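# Fetch utility cart into yellow bay, close sliding door

## Task

Go to the neighbouring room, get the utility cart and park it in the yellow bay so that each of its four wheels sits fully inside the taped outline and none touches the tape. The cart's load has to stay on it, with no part hanging beyond the cart's edges. After that, close the sliding door completely. Moving the sliding door violently in either direction fails the task, and so does the robot toppling or finishing on a lean.

## Robot and tools

ROBOT. A simulated Hello Robot Stretch 4 with a single arm: an omni-wheel base, a lift that rides up a mast, an arm that telescopes forward, and a wrist (yaw, pitch, roll) ending in a five-finger hand. It is about 1.6 m tall, and the base rim lies within 0.23 m of the base origin. Cameras: head_camera, head_left_camera, head_right_camera (fisheye) and wrist_camera.

FRAMES. Base frame: origin on the floor below the base centre, x ahead, y to the left, z up, in metres. hand_pose is reported in this frame; it is the hand point, 0.045 m in front of the palm, and its printed value may be slightly wrong. The odometry frame equals the base frame as it was when the scene began; base_odometry adds up wheel rotation only, so any slip shows as travel. Heading is in radians, left positive, between -3.142 and 3.142.

move. One action per call. "base" is a single object holding exactly one relative command from the robot's current place, except that translate_m and strafe_m may be combined into one straight diagonal drive with no turn: translate_m (metres, forward positive, -2 to 2), strafe_m (metres, left positive, -2 to 2), rotate_rad (radians, counter-clockwise seen from above positive, -3.2 to 3.2). These are offsets, not places. "joints" is one object mapping joint names to absolute targets: lift_m 0 to 1.2 m; arm_m 0 to 0.55 m of extension; wrist_yaw_rad -1.134 to 4.276 (0 straight ahead, left positive, about 3.14 folded back); wrist_pitch_rad -1.117 to 4.259 (0 level, 1.57 pointing down); wrist_roll_rad -1.117 to 4.259 (0 palm up, 1.57 palm to the robot's right, 3.14 palm down); hand_little, hand_ring, hand_middle, hand_index, hand_thumb_bend, each -1 (curled) to +1 (straight); hand_thumb_turn -1 (opposite the fingers) to +1 (alongside the palm); hand_force_limit -1 to 1, a setting for the stopping force of closing motors (roughly 0 to 10 N, thumb up to 15 N); hand_speed -0.96 to 1, a finger speed setting. Targets outside a joint's range get clipped and flagged; other bad values get the call refused, and unknown keys make it invalid. Optional: "pace" ("slow", "default", "fast", "max"); "speeds", a per-joint top speed for wrist and lift/arm keys; "contact_limits", a number 0 (gives up soonest) to 1 (pushes hardest) for arm_m, lift_m, translate_m, strafe_m or rotate_rad, given only next to that same command, default 0.5; a base limit persists until the next base command. {"end_of_arm": "enable_torque"} alone reactivates any wrist motor that shut off. "cameras" lists which images to return (or ["all"]); "blocking" false returns after about half a second while motion continues, and a later move only overrides the parts it names.

wait takes "seconds" (0 to 10) and returns state; wait(0) after a non-blocking move reports it under "earlier move". stop halts every running motion; halted parts may keep pressing on what they touch, and its "stop:" line tells whether slack wheels hold again. zoom_image takes "camera" and "region" [x0, y0, x1, y1] in pixels of that camera's newest image, origin top left, at most 504 by 504. show_instructions displays reference pages. finished_scene takes "scene", the current scene's number, and ends it; the result must then last with no help from the robot.

RESULTS. The "move" line reads "done" or the worst status among the motions. Statuses: done, moving, off_target (rested away from target, maybe still pushing), contact_stop (held back; that part goes slack), time_out (target dropped), limit_stop_at_own_body, limit_stop_at_tilt (lean beyond 6 degrees; lift, arm and wheels go slack), torque_fault (wrist motor limp until enable_torque). Any uncommanded stop, or a refused call, cancels the remaining move, wait and finished_scene calls in that reply. on_its_own reports things the robot did by itself, such as slack joints. lidar_m gives 12 distances in 30-degree sectors, first straight ahead and counting counter-clockwise (4th left, 7th behind, 10th right); "-" means nothing seen or closer than 0.25 m. wrist_depth_mm is a 7 by 7 grid of depths in mm. base_tilt is in degrees, forward and right positive. If turned_by_wheels and turned_by_imu drift apart by over about 0.1 rad in one move, the base struck something or slipped. motor_effort is percent of maximum, with the action's peak in brackets; servo_current is wrist current in mA. hand_stopped_by lists little, ring, middle, index, thumb_bend, thumb_turn as moving, target, force, stalled or fault; the *_load_n values are fingertip forces in N, positive when pushed open.

HAND. Fingers lock where they stop. To grip harder, raise hand_force_limit and send a more-closed target; to loosen, send a more-open one. For gentle grips use hand_speed -0.94 or lower. A handle as thin as about 0.025 m can be held.

CAUTIONS. Push the cart and slide the door with low contact limits and slow pace so nothing slams or is struck hard. A hand low over the base, or extreme wrist pitch, roll or yaw, can hit the robot's body. With a heavy load far out, or with strong steady pulling at height, the robot may tip; keep lean small. Do not let the cart's load fall or overhang, and avoid excessive force on the fingers.

Each tool is called after "Call:" as a command line: name --argument value for each argument, lists and objects as JSON in quotes; but a table of rows of numbers goes row by row, as --pt "numbers of a row", without its own name.

Reference images:

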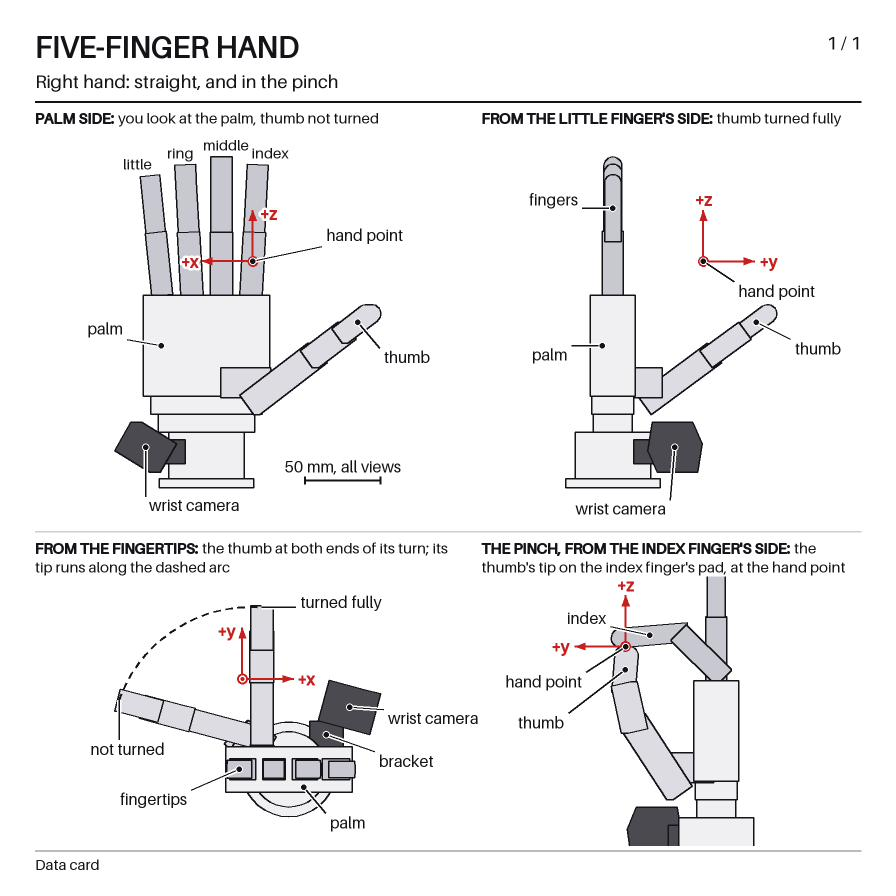

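## Session

Call:
move --cameras '["all"]'

Scene clock: 0.00 s.
base_odometry: x=+0.000 y=+0.000 heading=+0.000
turned_by_wheels: +0.000
turned_by_imu: +0.000
base_tilt: forward=+1.0 right=-0.1
lidar_m: 2.15 1.87 1.27 1.15 1.18 0.87 0.76 0.80 0.90 0.80 0.83 1.04
base_status: not commanded
joint_positions: lift_m=+0.228 arm_m=+0.003 wrist_yaw_rad=+3.064 wrist_pitch_rad=+0.003 wrist_roll_rad=+0.000 hand_little=+1.000 hand_ring=+1.000 hand_middle=+1.000 hand_index=+1.000 hand_thumb_turn=+1.000 hand_thumb_bend=+1.000 hand_force_limit=+0.000 hand_speed=-0.800
joint_status: not commanded
measured_speeds: all 0
hand_stopped_by: target,target,target,target,target,target
little_load_n: 0.0
ring_load_n: 0.0
middle_load_n: 0.0
index_load_n: 0.0
thumb_bend_load_n: 0.0
thumb_turn_load_n: 0.0
motor_effort: lift_m=+20 arm_m=-4 wheel_0=+1 wheel_1=-1 wheel_2=-1
servo_current: wrist_yaw_rad=46 wrist_pitch_rad=46 wrist_roll_rad=59
hand_pose: x=-0.0384 y=+0.1350 z=+0.4658 quat_wxyz=(-0.479, -0.481, +0.520, +0.518) (m; base frame)
wrist_depth_mm: 136 139 - - - - - / 110 139 208 - - - - / 118 140 216 - - - - / 139 178 - - - - - / - - - - - - - / - - 124 126 - - - / - - - - - - -
pictures: head_camera, head_left_camera, head_right_camera, wrist_camera

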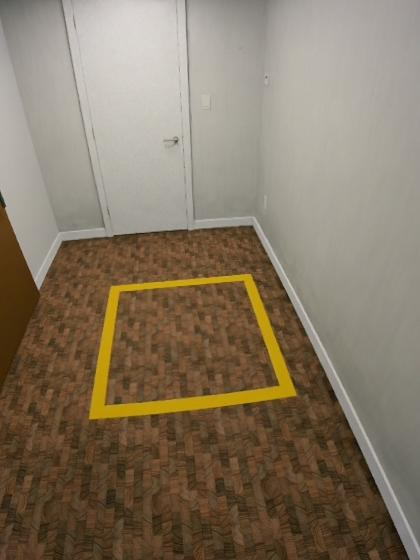

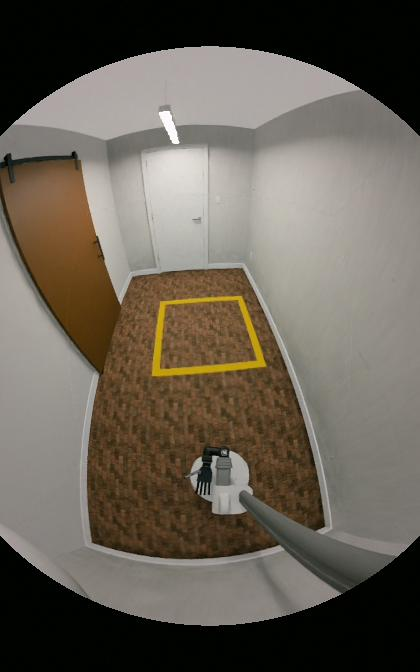

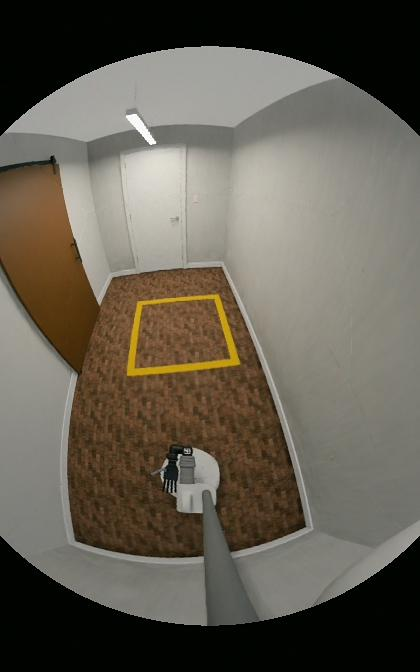

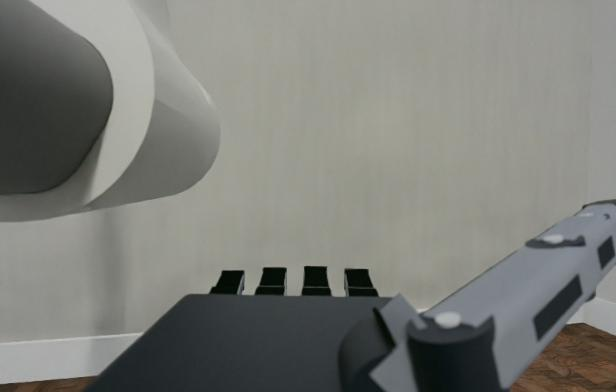

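Call:
zoom_image --camera "head_left_camera" --region '[0, 130, 140, 390]'

Call:
zoom_image --camera "head_camera" --region '[0, 200, 420, 560]'

Scaled by 1.938 from the camera's 420x672 image, which has a finer 600x960 frame.

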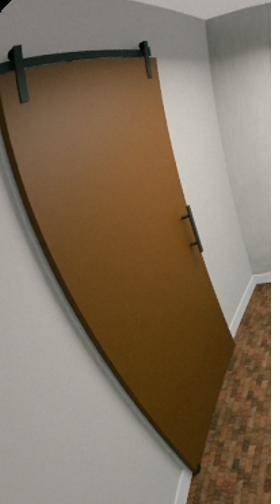

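Scaled by 1.200 from the camera's 420x560 image, which has a finer 600x800 frame.

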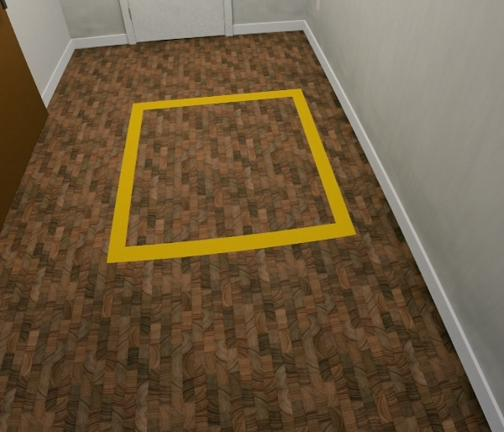

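Call:
move --base '{"rotate_rad": 0.8}' --cameras '["head_camera", "head_left_camera", "head_right_camera"]'

Scene clock: 3.10 s.
move: done
base_odometry: x=+0.000 y=+0.000 heading=+0.800
turned_by_wheels: +0.800
turned_by_imu: +0.803
base_tilt: forward=+1.0 right=-0.1
lidar_m: 1.49 1.16 1.14 1.01 0.77 0.75 0.86 0.83 0.81 0.89 1.36 2.91
base_status: done
joint_positions: lift_m=+0.228 arm_m=+0.003 wrist_yaw_rad=+3.064 wrist_pitch_rad=+0.003 wrist_roll_rad=+0.000 hand_little=+1.000 hand_ring=+1.000 hand_middle=+1.000 hand_index=+1.000 hand_thumb_turn=+1.000 hand_thumb_bend=+1.000 hand_force_limit=+0.000 hand_speed=-0.800
joint_status: not commanded
measured_speeds: all 0
hand_stopped_by: target,target,target,target,target,target
little_load_n: 0.0
ring_load_n: 0.0
middle_load_n: 0.0
index_load_n: 0.0
thumb_bend_load_n: 0.0
thumb_turn_load_n: 0.0
motor_effort: lift_m=+20(21) arm_m=-4(4) wheel_0=-2(8) wheel_1=+1(8) wheel_2=+0(9)
servo_current: wrist_yaw_rad=52(52) wrist_pitch_rad=39(59) wrist_roll_rad=59(72)
hand_pose: x=-0.0384 y=+0.1350 z=+0.4658 quat_wxyz=(-0.479, -0.481, +0.520, +0.518) (m; base frame)
wrist_depth_mm: 129 138 - - - - - / 111 140 - - - - - / 118 141 227 - - - - / 139 165 - - - - - / - - 1229 - - - - / - - 125 126 - - - / 854 - - - - - -
pictures: head_camera, head_left_camera, head_right_camera

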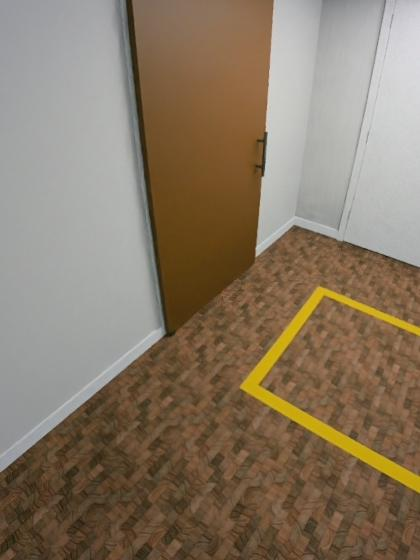

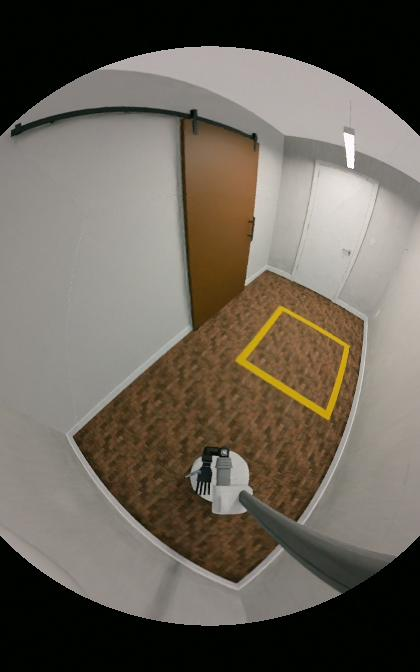

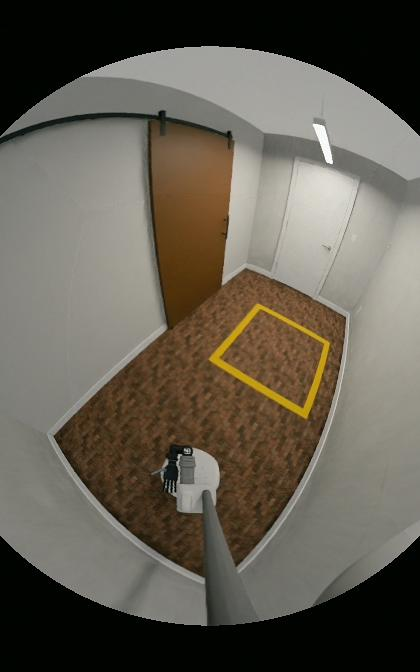

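Call:
move --joints '{"lift_m": 0.8}' --base '{"rotate_rad": 0.3}'

Call:
move --joints '{"wrist_yaw_rad": 0.0}' --cameras '["all"]'

Scene clock: 16.30 s.
move: done
base_odometry: x=+0.000 y=+0.000 heading=+1.100
turned_by_wheels: +0.300
turned_by_imu: +0.300
base_tilt: forward=+0.9 right=-0.1
lidar_m: 1.25 1.13 1.18 0.86 0.74 0.78 0.89 0.79 0.82 1.07 2.32 1.76
base_status: done
joint_positions: lift_m=+0.800 arm_m=+0.003 wrist_yaw_rad=+3.064 wrist_pitch_rad=+0.003 wrist_roll_rad=+0.000 hand_little=+1.000 hand_ring=+1.000 hand_middle=+1.000 hand_index=+1.000 hand_thumb_turn=+1.000 hand_thumb_bend=+1.000 hand_force_limit=+0.000 hand_speed=-0.800
joint_status: all done
measured_speeds: all 0
hand_stopped_by: target,target,target,target,target,target
little_load_n: 0.0
ring_load_n: 0.0
middle_load_n: 0.0
index_load_n: 0.0
thumb_bend_load_n: 0.0
thumb_turn_load_n: 0.0
motor_effort: lift_m=+24(27) arm_m=-4(4) wheel_0=-2(7) wheel_1=+1(7) wheel_2=+0(9)
servo_current: wrist_yaw_rad=52(52) wrist_pitch_rad=46(46) wrist_roll_rad=59(65)
hand_pose: x=-0.0384 y=+0.1350 z=+1.0374 quat_wxyz=(-0.479, -0.481, +0.520, +0.518) (m; base frame)
wrist_depth_mm: 136 138 - 1229 - - - / 111 139 - 1281 - - - / 118 141 220 1281 - - - / 139 167 - 1255 - - - / - - - 1255 - - - / - - 124 126 - - - / - - - - - - -
pictures: none

Scene clock: 18.60 s.
move: done
base_odometry: x=+0.000 y=+0.000 heading=+1.100
turned_by_wheels: +0.000
turned_by_imu: -0.001
base_tilt: forward=+1.0 right=-0.1
lidar_m: 1.24 1.14 1.16 0.84 0.74 0.78 0.88 0.80 0.81 1.06 2.33 1.81
base_status: not commanded
joint_positions: lift_m=+0.800 arm_m=+0.003 wrist_yaw_rad=+0.001 wrist_pitch_rad=+0.003 wrist_roll_rad=+0.000 hand_little=+1.000 hand_ring=+1.000 hand_middle=+1.000 hand_index=+1.000 hand_thumb_turn=+1.000 hand_thumb_bend=+1.000 hand_force_limit=+0.000 hand_speed=-0.800
joint_status: all done
measured_speeds: all 0
hand_stopped_by: target,target,target,target,target,target
little_load_n: 0.0
ring_load_n: 0.0
middle_load_n: 0.0
index_load_n: 0.0
thumb_bend_load_n: 0.0
thumb_turn_load_n: 0.0
motor_effort: lift_m=+23(24) arm_m=-4(4) wheel_0=-2(3) wheel_1=+1(1) wheel_2=-1(1)
servo_current: wrist_yaw_rad=46(124) wrist_pitch_rad=46(52) wrist_roll_rad=33(85)
hand_pose: x=+0.3953 y=-0.1179 z=+1.0374 quat_wxyz=(+0.499, +0.501, +0.501, +0.499) (m; base frame)
wrist_depth_mm: - - - 1255 1464 1756 - / - - - 1281 1430 1808 - / - - - 1255 1499 1863 - / - - - 1308 1499 1863 - / - - - 1336 1499 1808 - / - - 124 126 - - - / - - - - - - -
pictures: head_camera, head_left_camera, head_right_camera, wrist_camera

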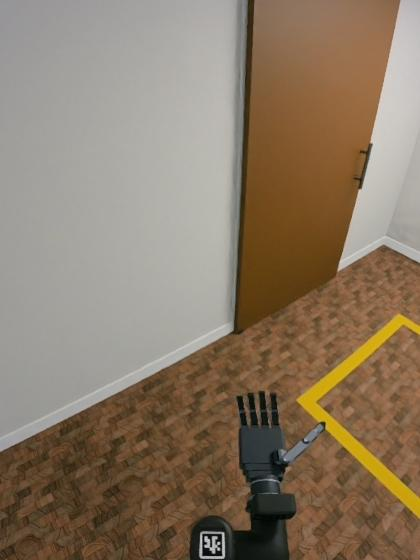

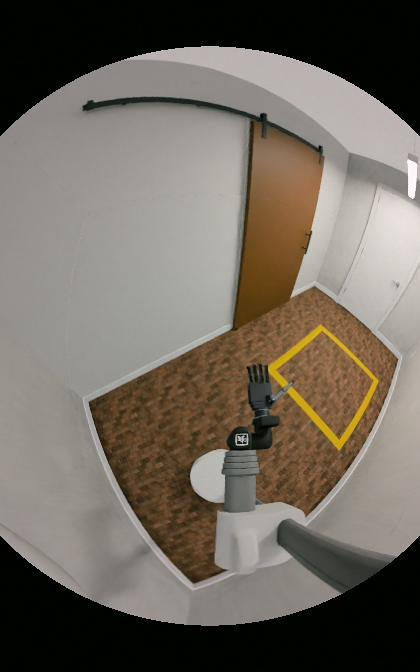

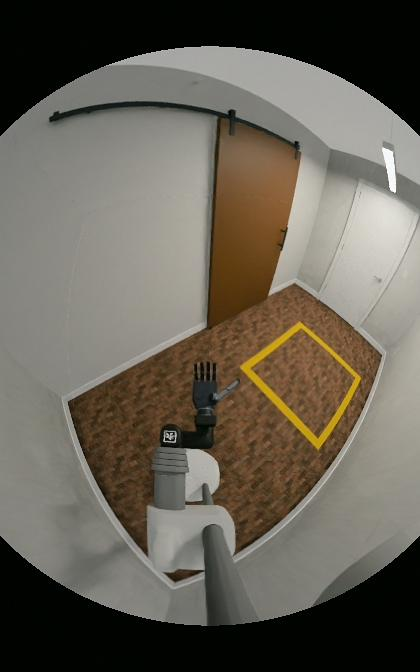

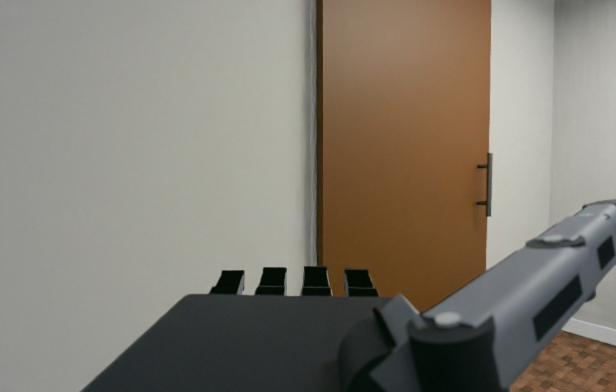

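Call:
move --base '{"rotate_rad": 0.57}'

Call:
move --base '{"strafe_m": -1.5}' --cameras '["all"]'

Scene clock: 23.57 s.
move: done
base_odometry: x=+0.000 y=+0.000 heading=+1.670
turned_by_wheels: +0.570
turned_by_imu: +0.572
base_tilt: forward=+1.0 right=-0.2
lidar_m: 1.15 1.21 0.84 0.75 0.80 0.87 0.82 0.83 1.12 2.65 1.69 1.25
base_status: done
joint_positions: lift_m=+0.800 arm_m=+0.003 wrist_yaw_rad=+0.001 wrist_pitch_rad=+0.003 wrist_roll_rad=+0.000 hand_little=+1.000 hand_ring=+1.000 hand_middle=+1.000 hand_index=+1.000 hand_thumb_turn=+1.000 hand_thumb_bend=+1.000 hand_force_limit=+0.000 hand_speed=-0.800
joint_status: not commanded
measured_speeds: all 0
hand_stopped_by: target,target,target,target,target,target
little_load_n: 0.0
ring_load_n: 0.0
middle_load_n: 0.0
index_load_n: 0.0
thumb_bend_load_n: 0.0
thumb_turn_load_n: 0.0
motor_effort: lift_m=+23(23) arm_m=-4(4) wheel_0=-1(9) wheel_1=-1(7) wheel_2=-1(10)
servo_current: wrist_yaw_rad=52(52) wrist_pitch_rad=26(52) wrist_roll_rad=46(65)
hand_pose: x=+0.3952 y=-0.1180 z=+1.0374 quat_wxyz=(+0.499, +0.501, +0.501, +0.499) (m; base frame)
wrist_depth_mm: - - - - - - - / - - - - - - - / - - - - - - - / - - - - - - - / - - - - - - - / - - 124 126 - - - / - - - - - - -
pictures: none

Scene clock: 29.90 s.
move: done
base_odometry: x=+1.493 y=+0.148 heading=+1.670
turned_by_wheels: +0.000
turned_by_imu: -0.003
base_tilt: forward=+1.0 right=-0.1
lidar_m: 1.18 1.21 1.69 2.25 1.12 0.78 0.72 0.72 0.99 1.38 1.46 1.21
base_status: done
joint_positions: lift_m=+0.800 arm_m=+0.003 wrist_yaw_rad=+0.001 wrist_pitch_rad=+0.003 wrist_roll_rad=+0.000 hand_little=+1.000 hand_ring=+1.000 hand_middle=+1.000 hand_index=+1.000 hand_thumb_turn=+1.000 hand_thumb_bend=+1.000 hand_force_limit=+0.000 hand_speed=-0.800
joint_status: not commanded
measured_speeds: all 0
hand_stopped_by: target,target,target,target,target,target
little_load_n: 0.0
ring_load_n: 0.0
middle_load_n: 0.0
index_load_n: 0.0
thumb_bend_load_n: 0.0
thumb_turn_load_n: 0.0
motor_effort: lift_m=+22(24) arm_m=-4(4) wheel_0=+0(11) wheel_1=+2(9) wheel_2=+0(7)
servo_current: wrist_yaw_rad=46(59) wrist_pitch_rad=20(52) wrist_roll_rad=52(72)
hand_pose: x=+0.3952 y=-0.1180 z=+1.0375 quat_wxyz=(+0.499, +0.501, +0.501, +0.499) (m; base frame)
wrist_depth_mm: 931 931 960 976 976 991 - / 946 960 960 991 991 991 - / 960 960 976 976 991 991 - / 976 960 976 991 1008 1008 - / 976 991 991 991 1025 1042 - / 1008 991 136 126 186 - - / 976 991 - - - - -
pictures: head_camera, head_left_camera, head_right_camera, wrist_camera

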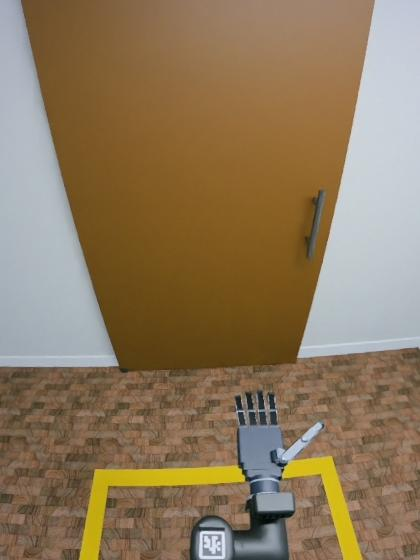

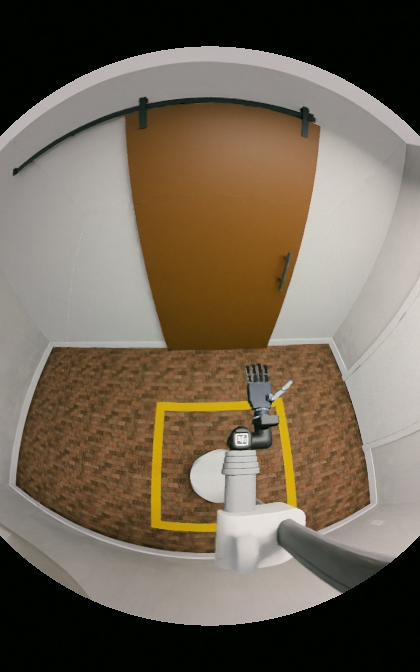

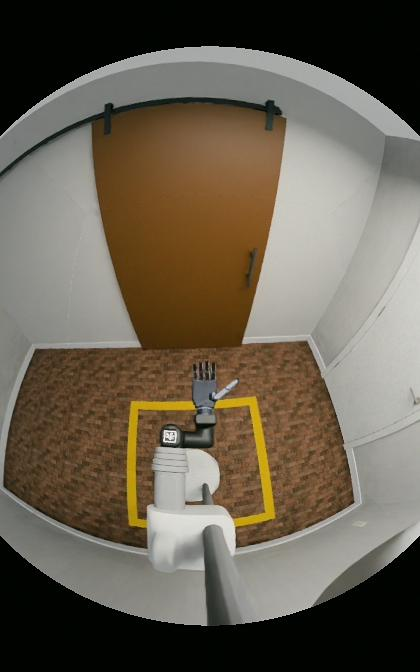

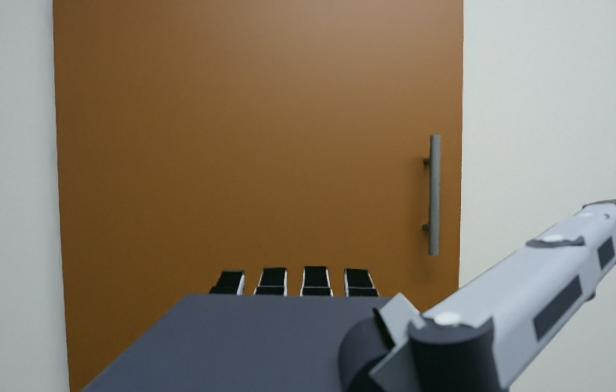

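Call:
zoom_image --camera "wrist_camera" --region '[380, 100, 500, 280]'

Call:
zoom_image --camera "head_camera" --region '[270, 160, 360, 280]'

Call:
move --base '{"rotate_rad": 0.045}' --joints '{"wrist_roll_rad": 1.57}' --cameras '["wrist_camera", "head_camera"]'

Scaled by 2.800.

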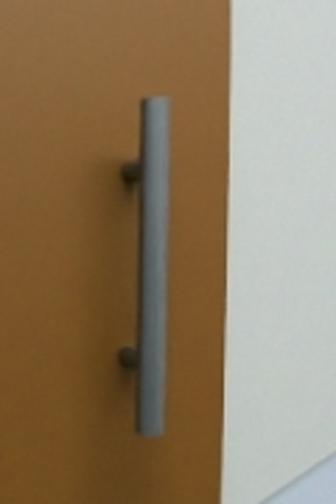

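Scaled by 4.200 from the camera's 420x560 image, which has a finer 600x800 frame.

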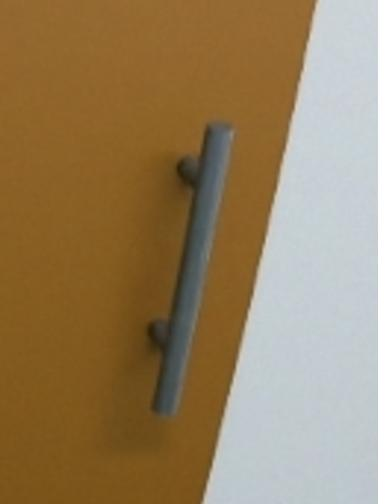

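Scene clock: 33.13 s.
move: done
base_odometry: x=+1.493 y=+0.148 heading=+1.715
turned_by_wheels: +0.045
turned_by_imu: +0.044
base_tilt: forward=+1.0 right=-0.1
lidar_m: 1.18 1.23 1.79 2.26 1.06 0.76 0.72 0.75 1.05 1.39 1.52 1.23
base_status: done
joint_positions: lift_m=+0.800 arm_m=+0.003 wrist_yaw_rad=+0.001 wrist_pitch_rad=+0.003 wrist_roll_rad=+1.567 hand_little=+1.000 hand_ring=+1.000 hand_middle=+1.000 hand_index=+1.000 hand_thumb_turn=+1.000 hand_thumb_bend=+1.000 hand_force_limit=+0.000 hand_speed=-0.800
joint_status: all done
measured_speeds: all 0
hand_stopped_by: target,target,target,target,target,target
little_load_n: 0.0
ring_load_n: 0.0
middle_load_n: 0.0
index_load_n: 0.0
thumb_bend_load_n: 0.0
thumb_turn_load_n: 0.0
motor_effort: lift_m=+22(23) arm_m=-4(4) wheel_0=-1(5) wheel_1=-2(5) wheel_2=+2(6)
servo_current: wrist_yaw_rad=46(52) wrist_pitch_rad=39(52) wrist_roll_rad=46(130)
hand_pose: x=+0.3949 y=-0.1476 z=+0.9467 quat_wxyz=(+0.001, +0.708, +0.002, +0.706) (m; base frame)
wrist_depth_mm: 976 976 976 976 976 976 976 / 976 991 976 960 991 976 991 / 976 976 991 976 991 991 991 / 991 976 976 991 991 1008 991 / 991 991 991 991 991 991 - / 991 1008 136 126 185 - - / 1008 991 - - - - -
pictures: head_camera, wrist_camera

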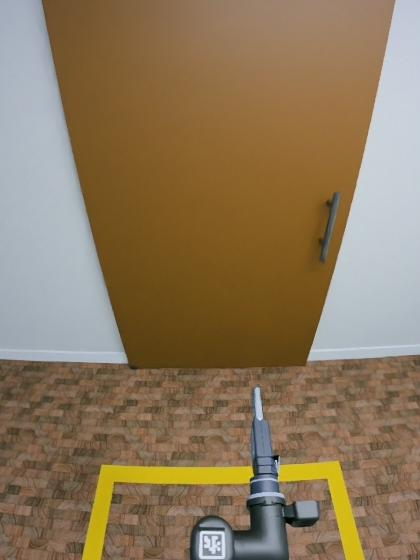

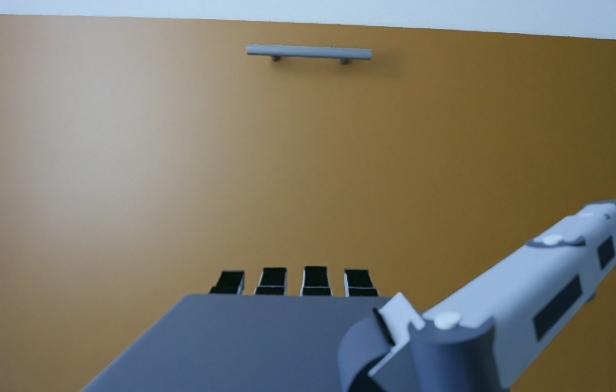

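Call:
move --joints '{"hand_speed": 0.0, "hand_little": -1, "hand_ring": -1, "hand_middle": -1, "hand_index": -1}' --base '{"strafe_m": -0.45}' --cameras '["wrist_camera", "head_camera", "head_left_camera"]'

Scene clock: 44.40 s.
move: done
base_odometry: x=+1.938 y=+0.213 heading=+1.715
turned_by_wheels: +0.000
turned_by_imu: -0.002
base_tilt: forward=+0.9 right=-0.1
lidar_m: 1.12 1.24 1.77 2.70 1.06 0.75 0.72 0.74 0.99 0.92 1.02 1.33
base_status: done
joint_positions: lift_m=+0.800 arm_m=+0.003 wrist_yaw_rad=+0.001 wrist_pitch_rad=+0.003 wrist_roll_rad=+1.567 hand_little=-1.000 hand_ring=-1.000 hand_middle=-1.000 hand_index=-1.000 hand_thumb_turn=+1.000 hand_thumb_bend=+1.000 hand_force_limit=+0.000 hand_speed=+0.000
joint_status: all done
measured_speeds: all 0
hand_stopped_by: target,target,target,target,target,target
little_load_n: 0.0
ring_load_n: 0.0
middle_load_n: 0.0
index_load_n: 0.0
thumb_bend_load_n: 0.0
thumb_turn_load_n: 0.0
motor_effort: lift_m=+22(23) arm_m=-4(4) wheel_0=+0(11) wheel_1=+0(10) wheel_2=+0(7)
servo_current: wrist_yaw_rad=52(52) wrist_pitch_rad=33(46) wrist_roll_rad=52(78)
hand_pose: x=+0.3949 y=-0.1476 z=+0.9467 quat_wxyz=(+0.001, +0.708, +0.001, +0.706) (m; base frame)
wrist_depth_mm: - - - - - - - / - - - - - - - / - - - - - - - / 1008 991 123 110 - 1008 - / 1008 991 147 145 145 991 - / 1008 1008 125 125 142 - - / 1008 1008 - - - - -
pictures: head_camera, head_left_camera, wrist_camera

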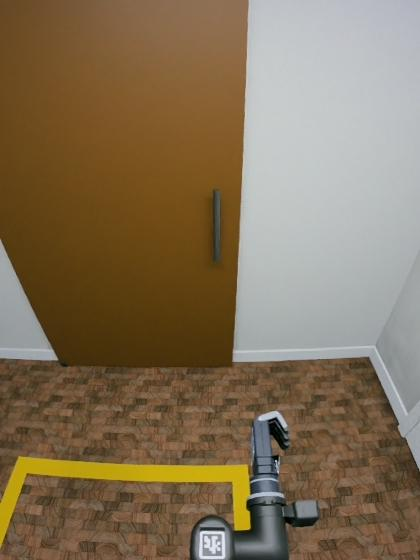

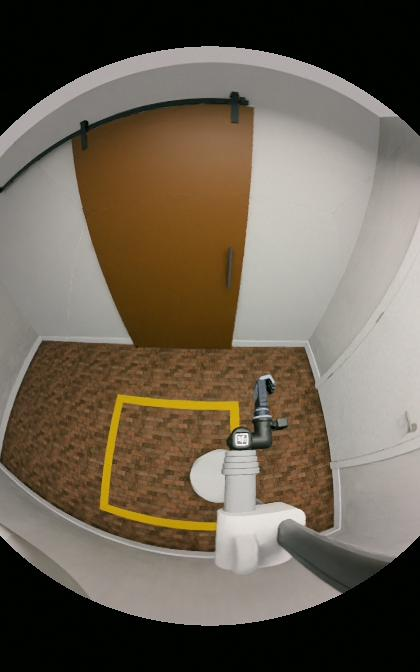

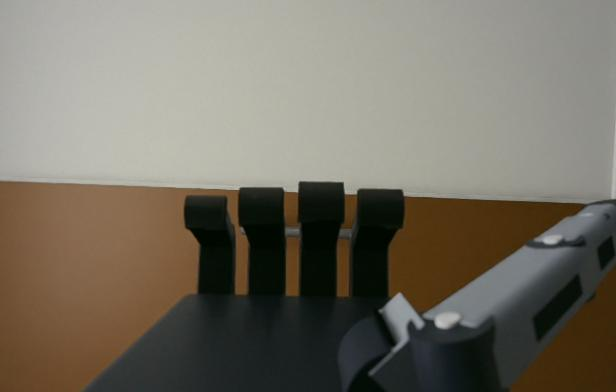

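Call:
move --joints '{"arm_m": 0.3}' --base '{"translate_m": 0.35}' --cameras '["all"]'

Scene clock: 49.30 s.
move: done
base_odometry: x=+1.888 y=+0.559 heading=+1.715
turned_by_wheels: +0.000
turned_by_imu: -0.002
base_tilt: forward=+1.0 right=-0.1
lidar_m: 0.79 0.87 1.22 2.72 1.59 1.12 1.07 1.12 0.98 0.96 1.02 0.96
base_status: done
joint_positions: lift_m=+0.800 arm_m=+0.300 wrist_yaw_rad=+0.001 wrist_pitch_rad=+0.003 wrist_roll_rad=+1.567 hand_little=-1.000 hand_ring=-1.000 hand_middle=-1.000 hand_index=-1.000 hand_thumb_turn=+1.000 hand_thumb_bend=+1.000 hand_force_limit=+0.000 hand_speed=+0.000
joint_status: all done
measured_speeds: all 0
hand_stopped_by: target,target,target,target,target,target
little_load_n: 0.0
ring_load_n: 0.0
middle_load_n: 0.0
index_load_n: 0.0
thumb_bend_load_n: 0.0
thumb_turn_load_n: 0.0
motor_effort: lift_m=+22(23) arm_m=+7(11) wheel_0=-1(7) wheel_1=+1(7) wheel_2=+2(12)
servo_current: wrist_yaw_rad=46(52) wrist_pitch_rad=46(52) wrist_roll_rad=33(72)
hand_pose: x=+0.6921 y=-0.1476 z=+0.9467 quat_wxyz=(+0.001, +0.708, +0.001, +0.706) (m; base frame)
wrist_depth_mm: 399 399 399 399 399 399 399 / 402 402 404 402 404 402 402 / 404 402 404 404 407 407 407 / 407 407 407 407 410 410 410 / 351 353 147 144 145 355 - / 353 353 125 125 143 - - / 355 286 - - - - -
pictures: head_camera, head_left_camera, head_right_camera, wrist_camera

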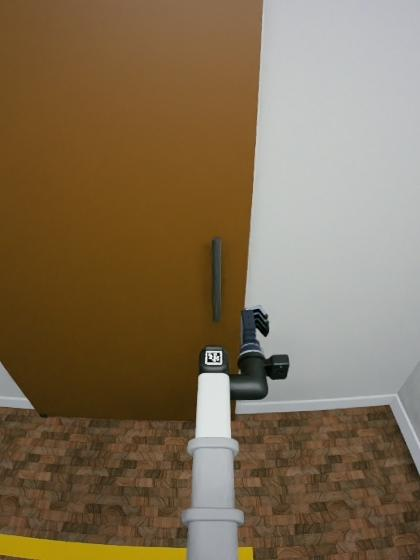

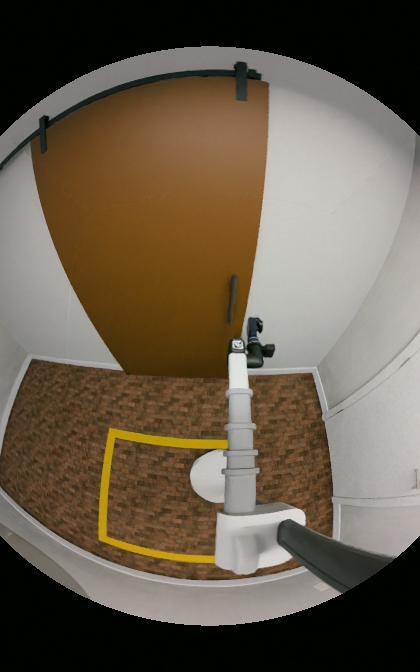

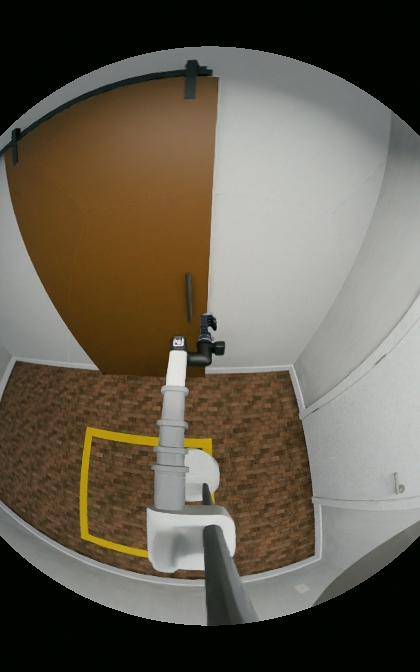

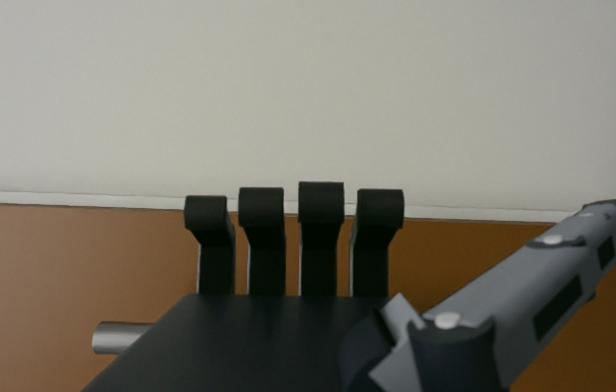

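Call:
move --joints '{"arm_m": 0.41}' --contact_limits '{"arm_m": 0.1}' --pace "slow" --cameras '["head_camera", "wrist_camera"]'

Call:
zoom_image --camera "head_camera" --region '[170, 200, 310, 400]'

Scene clock: 53.87 s.
move: done
base_odometry: x=+1.888 y=+0.559 heading=+1.715
turned_by_wheels: +0.000
turned_by_imu: -0.001
base_tilt: forward=+1.0 right=-0.1
lidar_m: 0.78 0.88 1.21 2.71 1.58 1.12 1.07 1.11 1.01 0.97 1.01 0.96
base_status: not commanded
joint_positions: lift_m=+0.800 arm_m=+0.410 wrist_yaw_rad=+0.001 wrist_pitch_rad=+0.003 wrist_roll_rad=+1.567 hand_little=-1.000 hand_ring=-1.000 hand_middle=-1.000 hand_index=-1.000 hand_thumb_turn=+1.000 hand_thumb_bend=+1.000 hand_force_limit=+0.000 hand_speed=+0.000
joint_status: all done
measured_speeds: all 0
hand_stopped_by: target,target,target,target,target,target
little_load_n: 0.0
ring_load_n: 0.0
middle_load_n: 0.0
index_load_n: 0.0
thumb_bend_load_n: 0.0
thumb_turn_load_n: 0.0
motor_effort: lift_m=+23(23) arm_m=+7(13) wheel_0=-1(1) wheel_1=+1(1) wheel_2=+3(3)
servo_current: wrist_yaw_rad=46(52) wrist_pitch_rad=26(46) wrist_roll_rad=59(72)
contact_limits: arm_m 0.1
hand_pose: x=+0.8020 y=-0.1476 z=+0.9467 quat_wxyz=(+0.001, +0.708, +0.001, +0.706) (m; base frame)
wrist_depth_mm: 291 291 291 291 293 294 294 / 294 294 293 294 294 294 296 / 296 296 296 297 296 297 297 / 297 297 296 298 298 298 300 / 243 243 146 145 146 243 - / 243 244 125 125 143 - - / 244 246 - - - - -
pictures: head_camera, wrist_camera

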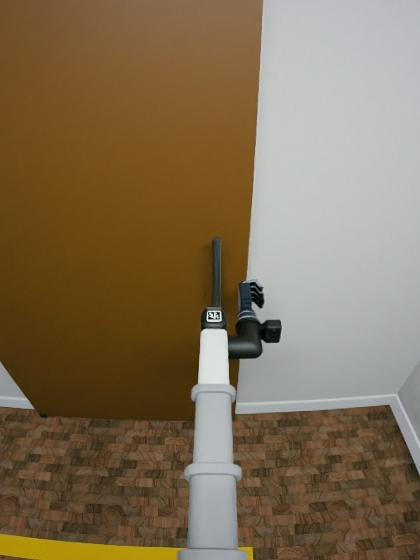

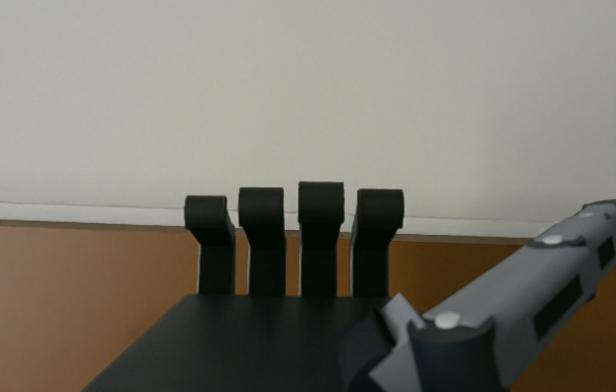

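Scaled by 2.520 from the camera's 420x560 image, which has a finer 600x800 frame.

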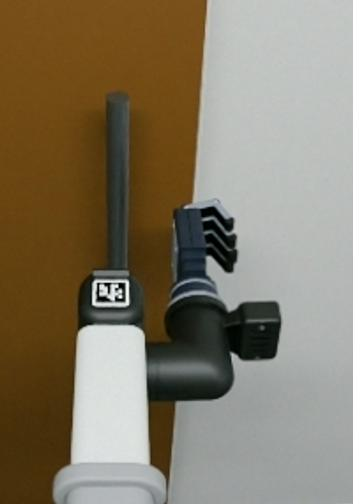

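Call:
move --joints '{"arm_m": 0.45}' --contact_limits '{"arm_m": 0.0}' --pace "slow" --cameras '["head_camera", "wrist_camera"]'

Call:
zoom_image --camera "head_camera" --region '[170, 200, 310, 400]'

Scene clock: 56.20 s.
move: done
base_odometry: x=+1.888 y=+0.559 heading=+1.715
turned_by_wheels: +0.000
turned_by_imu: -0.001
base_tilt: forward=+1.0 right=-0.1
lidar_m: 0.78 0.88 1.24 2.72 1.57 1.13 1.04 1.11 0.98 0.95 1.02 0.96
base_status: not commanded
joint_positions: lift_m=+0.800 arm_m=+0.450 wrist_yaw_rad=+0.001 wrist_pitch_rad=+0.003 wrist_roll_rad=+1.567 hand_little=-1.000 hand_ring=-1.000 hand_middle=-1.000 hand_index=-1.000 hand_thumb_turn=+1.000 hand_thumb_bend=+1.000 hand_force_limit=+0.000 hand_speed=+0.000
joint_status: all done
measured_speeds: all 0
hand_stopped_by: target,target,target,target,target,target
little_load_n: 0.0
ring_load_n: 0.0
middle_load_n: 0.0
index_load_n: 0.0
thumb_bend_load_n: 0.0
thumb_turn_load_n: 0.0
motor_effort: lift_m=+22(23) arm_m=+7(12) wheel_0=-1(1) wheel_1=+1(1) wheel_2=+3(3)
servo_current: wrist_yaw_rad=46(52) wrist_pitch_rad=39(52) wrist_roll_rad=20(91)
contact_limits: arm_m 0
hand_pose: x=+0.8420 y=-0.1476 z=+0.9467 quat_wxyz=(+0.001, +0.708, +0.001, +0.706) (m; base frame)
wrist_depth_mm: 253 252 253 253 253 254 253 / 254 254 254 255 254 254 256 / 255 256 255 255 257 258 257 / 256 256 257 257 257 259 259 / 202 202 147 144 146 204 - / 203 203 125 126 143 - - / 204 204 - - - - -
pictures: head_camera, wrist_camera

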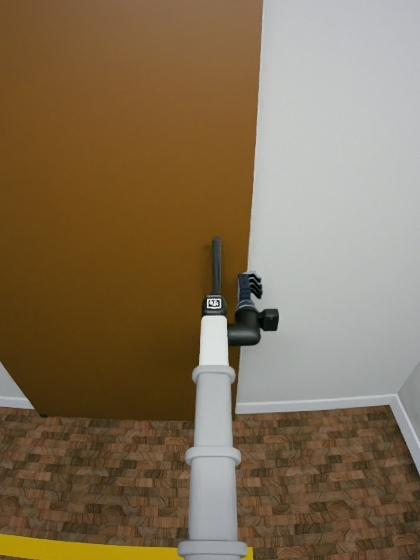

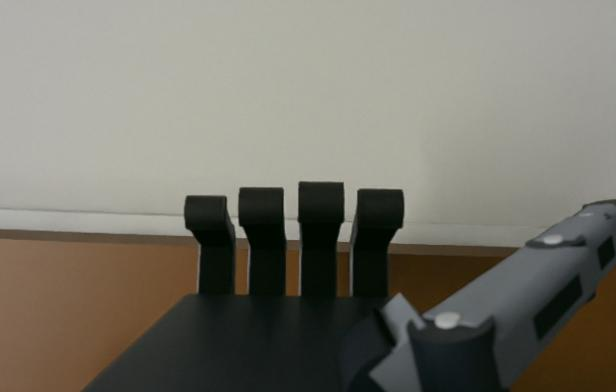

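Scaled by 2.520 from the camera's 420x560 image, which has a finer 600x800 frame.

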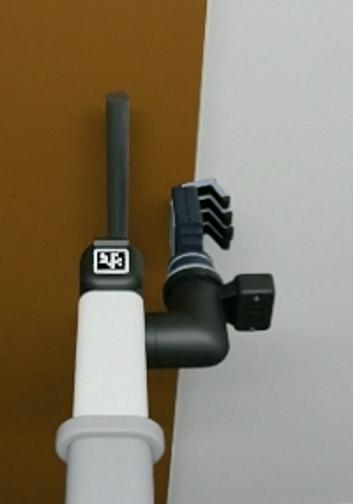

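Call:
move --joints '{"arm_m": 0.463}' --contact_limits '{"arm_m": 0.0}' --pace "slow"

Call:
move --base '{"strafe_m": 0.15}' --contact_limits '{"strafe_m": 0.3}' --pace "slow" --cameras '["head_camera", "wrist_camera"]'

Scene clock: 58.00 s.
move: done
base_odometry: x=+1.888 y=+0.559 heading=+1.715
turned_by_wheels: +0.000
turned_by_imu: +0.000
base_tilt: forward=+1.0 right=-0.1
lidar_m: 0.79 0.87 1.21 2.72 1.57 1.11 1.06 1.10 0.99 0.96 0.99 0.97
base_status: not commanded
joint_positions: lift_m=+0.800 arm_m=+0.463 wrist_yaw_rad=+0.001 wrist_pitch_rad=+0.003 wrist_roll_rad=+1.567 hand_little=-1.000 hand_ring=-1.000 hand_middle=-1.000 hand_index=-1.000 hand_thumb_turn=+1.000 hand_thumb_bend=+1.000 hand_force_limit=+0.000 hand_speed=+0.000
joint_status: all done
measured_speeds: all 0
hand_stopped_by: target,target,target,target,target,target
little_load_n: 0.0
ring_load_n: 0.0
middle_load_n: 0.0
index_load_n: 0.0
thumb_bend_load_n: 0.0
thumb_turn_load_n: 0.0
motor_effort: lift_m=+22(22) arm_m=+7(13) wheel_0=-1(1) wheel_1=+1(1) wheel_2=+2(3)
servo_current: wrist_yaw_rad=39(52) wrist_pitch_rad=46(46) wrist_roll_rad=46(65)
contact_limits: arm_m 0
hand_pose: x=+0.8550 y=-0.1476 z=+0.9467 quat_wxyz=(+0.001, +0.708, +0.001, +0.706) (m; base frame)
wrist_depth_mm: 240 240 239 241 241 241 240 / 241 241 241 241 242 242 243 / 243 242 242 243 243 244 245 / 244 243 244 244 245 245 245 / 189 189 147 145 146 215 - / 190 190 136 125 144 - - / 190 191 - - - - -
pictures: none

Scene clock: 59.90 s.
move: contact_stop
base_odometry: x=+1.790 y=+0.548 heading=+1.677
turned_by_wheels: -0.038
turned_by_imu: -0.039
base_tilt: forward=+1.0 right=-0.1
lidar_m: 0.78 0.89 1.13 2.62 1.66 1.14 1.06 1.10 1.15 1.07 1.10 0.96
base_status: strafe_m contact_stop (by the wheels' count: +0.098 of +0.150)
joint_positions: lift_m=+0.800 arm_m=+0.463 wrist_yaw_rad=-0.001 wrist_pitch_rad=+0.003 wrist_roll_rad=+1.567 hand_little=-1.000 hand_ring=-1.000 hand_middle=-1.000 hand_index=-1.000 hand_thumb_turn=+1.000 hand_thumb_bend=+1.000 hand_force_limit=+0.000 hand_speed=+0.000
joint_status: not commanded
measured_speeds: all 0
hand_stopped_by: target,target,target,target,target,target
little_load_n: 0.0
ring_load_n: 0.0
middle_load_n: 0.0
index_load_n: 0.0
thumb_bend_load_n: 0.5
thumb_turn_load_n: 0.0
on_its_own: the wheels are slack since a contact_stop
motor_effort: lift_m=+22(23) arm_m=+5(7) wheel_0=+0(21) wheel_1=+0(7) wheel_2=+0(12)
servo_current: wrist_yaw_rad=46(78) wrist_pitch_rad=33(46) wrist_roll_rad=59(78)
contact_limits: arm_m 0; strafe_m 0.3
hand_pose: x=+0.8550 y=-0.1479 z=+0.9467 quat_wxyz=(+0.001, +0.708, +0.001, +0.706) (m; base frame)
wrist_depth_mm: 251 249 252 250 251 253 252 / 250 250 250 250 251 250 252 / 250 250 250 251 251 249 - / - - 120 - - - - / 190 191 147 144 146 191 - / 190 190 136 126 144 - - / 190 189 - - - - -
pictures: head_camera, wrist_camera

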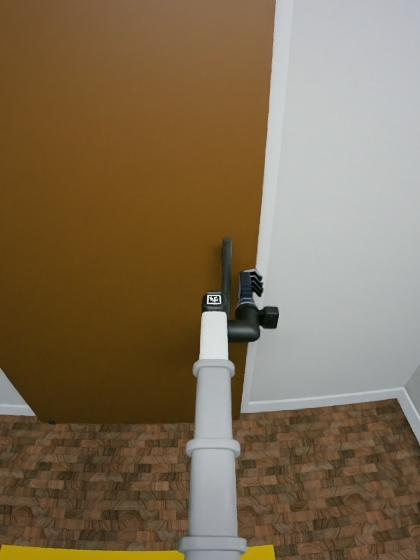

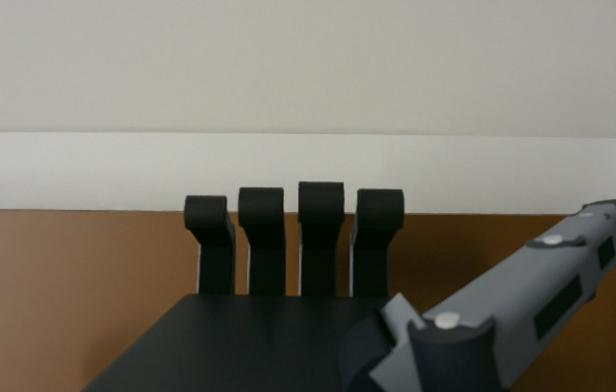

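Call:
move --base '{"strafe_m": -0.03}' --pace "slow"

Call:
move --base '{"rotate_rad": 0.038}' --joints '{"arm_m": 0.14}'

Call:
move --base '{"translate_m": 0.32}' --pace "slow" --contact_limits '{"translate_m": 0.2}' --cameras '["head_camera", "wrist_camera"]'

Scene clock: 63.77 s.
move: done
base_odometry: x=+1.820 y=+0.551 heading=+1.677
turned_by_wheels: +0.000
turned_by_imu: -0.001
base_tilt: forward=+1.0 right=-0.1
lidar_m: 0.79 0.88 1.16 2.66 1.66 1.16 1.07 1.10 1.10 1.03 1.06 0.97
base_status: done
joint_positions: lift_m=+0.800 arm_m=+0.463 wrist_yaw_rad=-0.001 wrist_pitch_rad=+0.003 wrist_roll_rad=+1.567 hand_little=-1.000 hand_ring=-1.000 hand_middle=-1.000 hand_index=-1.000 hand_thumb_turn=+1.000 hand_thumb_bend=+1.000 hand_force_limit=+0.000 hand_speed=+0.000
joint_status: not commanded
measured_speeds: all 0
hand_stopped_by: target,target,target,target,target,target
little_load_n: 0.0
ring_load_n: 0.0
middle_load_n: 0.0
index_load_n: 0.5
thumb_bend_load_n: 0.0
thumb_turn_load_n: -0.5
motor_effort: lift_m=+22(22) arm_m=+5(5) wheel_0=+1(6) wheel_1=-2(6) wheel_2=+0(5)
servo_current: wrist_yaw_rad=46(52) wrist_pitch_rad=46(46) wrist_roll_rad=52(78)
contact_limits: arm_m 0
hand_pose: x=+0.8550 y=-0.1479 z=+0.9467 quat_wxyz=(+0.001, +0.708, +0.001, +0.706) (m; base frame)
wrist_depth_mm: 252 252 252 255 253 255 253 / 251 252 252 254 253 253 253 / 251 251 252 252 252 252 252 / - - 123 114 252 - - / 209 213 146 145 145 - - / 192 193 125 126 143 - - / 193 192 - - - - -
pictures: none

Scene clock: 65.83 s.
move: done
base_odometry: x=+1.820 y=+0.551 heading=+1.715
turned_by_wheels: +0.038
turned_by_imu: +0.038
base_tilt: forward=+1.0 right=-0.1
lidar_m: 0.80 0.88 1.22 2.66 1.55 1.11 1.06 1.11 1.05 1.03 1.07 0.97
base_status: done
joint_positions: lift_m=+0.800 arm_m=+0.140 wrist_yaw_rad=+0.001 wrist_pitch_rad=+0.003 wrist_roll_rad=+1.567 hand_little=-1.000 hand_ring=-1.000 hand_middle=-1.000 hand_index=-1.000 hand_thumb_turn=+1.000 hand_thumb_bend=+1.000 hand_force_limit=+0.000 hand_speed=+0.000
joint_status: all done
measured_speeds: all 0
hand_stopped_by: target,target,target,target,target,target
little_load_n: 0.0
ring_load_n: 0.0
middle_load_n: 0.0
index_load_n: 0.0
thumb_bend_load_n: 0.0
thumb_turn_load_n: -0.5
motor_effort: lift_m=+22(23) arm_m=-7(13) wheel_0=+0(8) wheel_1=-1(9) wheel_2=+0(8)
servo_current: wrist_yaw_rad=46(52) wrist_pitch_rad=39(52) wrist_roll_rad=59(78)
hand_pose: x=+0.5326 y=-0.1475 z=+0.9467 quat_wxyz=(+0.001, +0.708, +0.001, +0.706) (m; base frame)
wrist_depth_mm: 564 564 564 569 569 569 - / 559 564 564 569 564 - - / 564 569 569 - - - - / 508 508 120 - - 512 508 / 508 512 147 145 145 512 - / 512 508 125 125 143 - - / 512 512 - - - - -
pictures: none

Scene clock: 70.33 s.
move: done
base_odometry: x=+1.774 y=+0.868 heading=+1.715
turned_by_wheels: +0.000
turned_by_imu: -0.002
base_tilt: forward=+0.9 right=-0.1
lidar_m: 0.47 0.54 0.74 2.20 2.01 1.48 1.37 1.45 1.08 1.01 0.88 0.61
base_status: done
joint_positions: lift_m=+0.800 arm_m=+0.140 wrist_yaw_rad=+0.001 wrist_pitch_rad=+0.003 wrist_roll_rad=+1.567 hand_little=-1.000 hand_ring=-1.000 hand_middle=-1.000 hand_index=-1.000 hand_thumb_turn=+1.000 hand_thumb_bend=+1.000 hand_force_limit=+0.000 hand_speed=+0.000
joint_status: not commanded
measured_speeds: all 0
hand_stopped_by: target,target,target,target,target,target
little_load_n: 0.0
ring_load_n: 0.0
middle_load_n: 0.0
index_load_n: 0.0
thumb_bend_load_n: 0.0
thumb_turn_load_n: 0.0
motor_effort: lift_m=+22(23) arm_m=-7(7) wheel_0=+1(7) wheel_1=+2(5) wheel_2=-3(13)
servo_current: wrist_yaw_rad=39(52) wrist_pitch_rad=39(52) wrist_roll_rad=33(72)
contact_limits: translate_m 0.2
hand_pose: x=+0.5326 y=-0.1475 z=+0.9467 quat_wxyz=(+0.001, +0.708, +0.001, +0.706) (m; base frame)
wrist_depth_mm: 249 248 250 250 250 250 250 / 249 250 249 251 251 250 251 / 249 249 250 250 251 250 - / - - 120 - - - - / 194 194 147 145 146 195 - / 195 194 125 126 143 - - / 194 195 - - - - -
pictures: head_camera, wrist_camera

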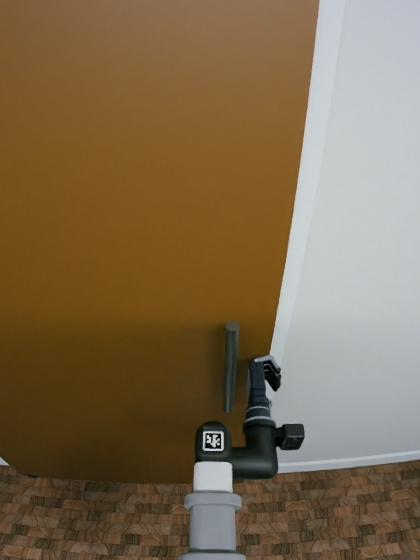

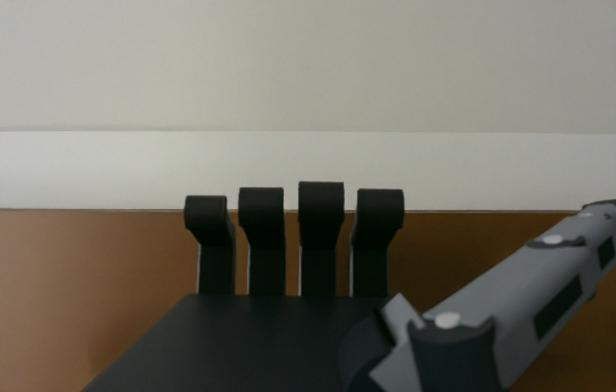

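Call:
move --base '{"strafe_m": 0.3}' --contact_limits '{"strafe_m": 0.5}' --pace "slow" --cameras '["head_camera", "wrist_camera"]'

Scene clock: 74.90 s.
move: done
base_odometry: x=+1.477 y=+0.825 heading=+1.714
turned_by_wheels: -0.001
turned_by_imu: -0.003
base_tilt: forward=+1.0 right=-0.1
lidar_m: 0.49 0.54 0.75 2.16 2.07 1.49 1.38 1.45 1.39 1.33 0.86 0.56
base_status: done
joint_positions: lift_m=+0.800 arm_m=+0.140 wrist_yaw_rad=-0.004 wrist_pitch_rad=+0.003 wrist_roll_rad=+1.567 hand_little=-1.000 hand_ring=-1.000 hand_middle=-1.000 hand_index=-1.000 hand_thumb_turn=+1.000 hand_thumb_bend=+1.000 hand_force_limit=+0.000 hand_speed=+0.000
joint_status: not commanded
measured_speeds: all 0
hand_stopped_by: target,target,target,target,target,target
little_load_n: 0.0
ring_load_n: 0.0
middle_load_n: 0.0
index_load_n: 0.0
thumb_bend_load_n: 0.0
thumb_turn_load_n: 0.0
motor_effort: lift_m=+22(23) arm_m=-6(7) wheel_0=-6(21) wheel_1=+1(7) wheel_2=-4(13)
servo_current: wrist_yaw_rad=46(98) wrist_pitch_rad=33(52) wrist_roll_rad=33(78)
contact_limits: strafe_m 0.5
hand_pose: x=+0.5318 y=-0.1485 z=+0.9467 quat_wxyz=(+0.003, +0.708, +0.000, +0.706) (m; base frame)
wrist_depth_mm: - - - - - - 1366 / - - - - - - 1397 / - - - - 1464 - 1336 / 187 188 188 189 189 189 190 / 188 188 148 145 189 189 - / 187 189 125 126 143 - - / 187 170 - - - - -
pictures: head_camera, wrist_camera

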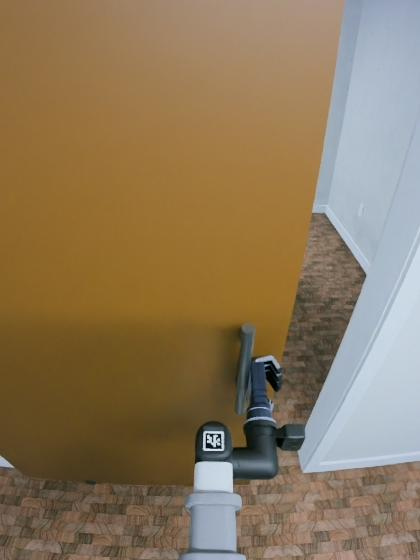

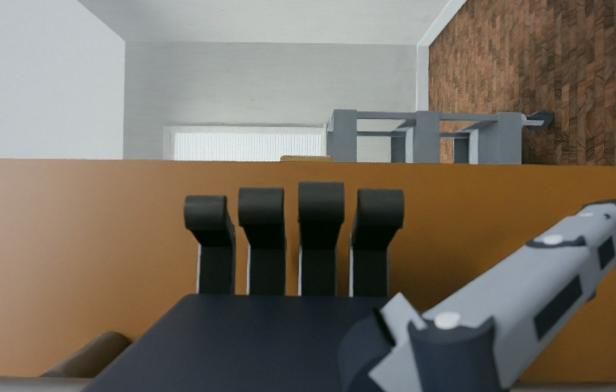

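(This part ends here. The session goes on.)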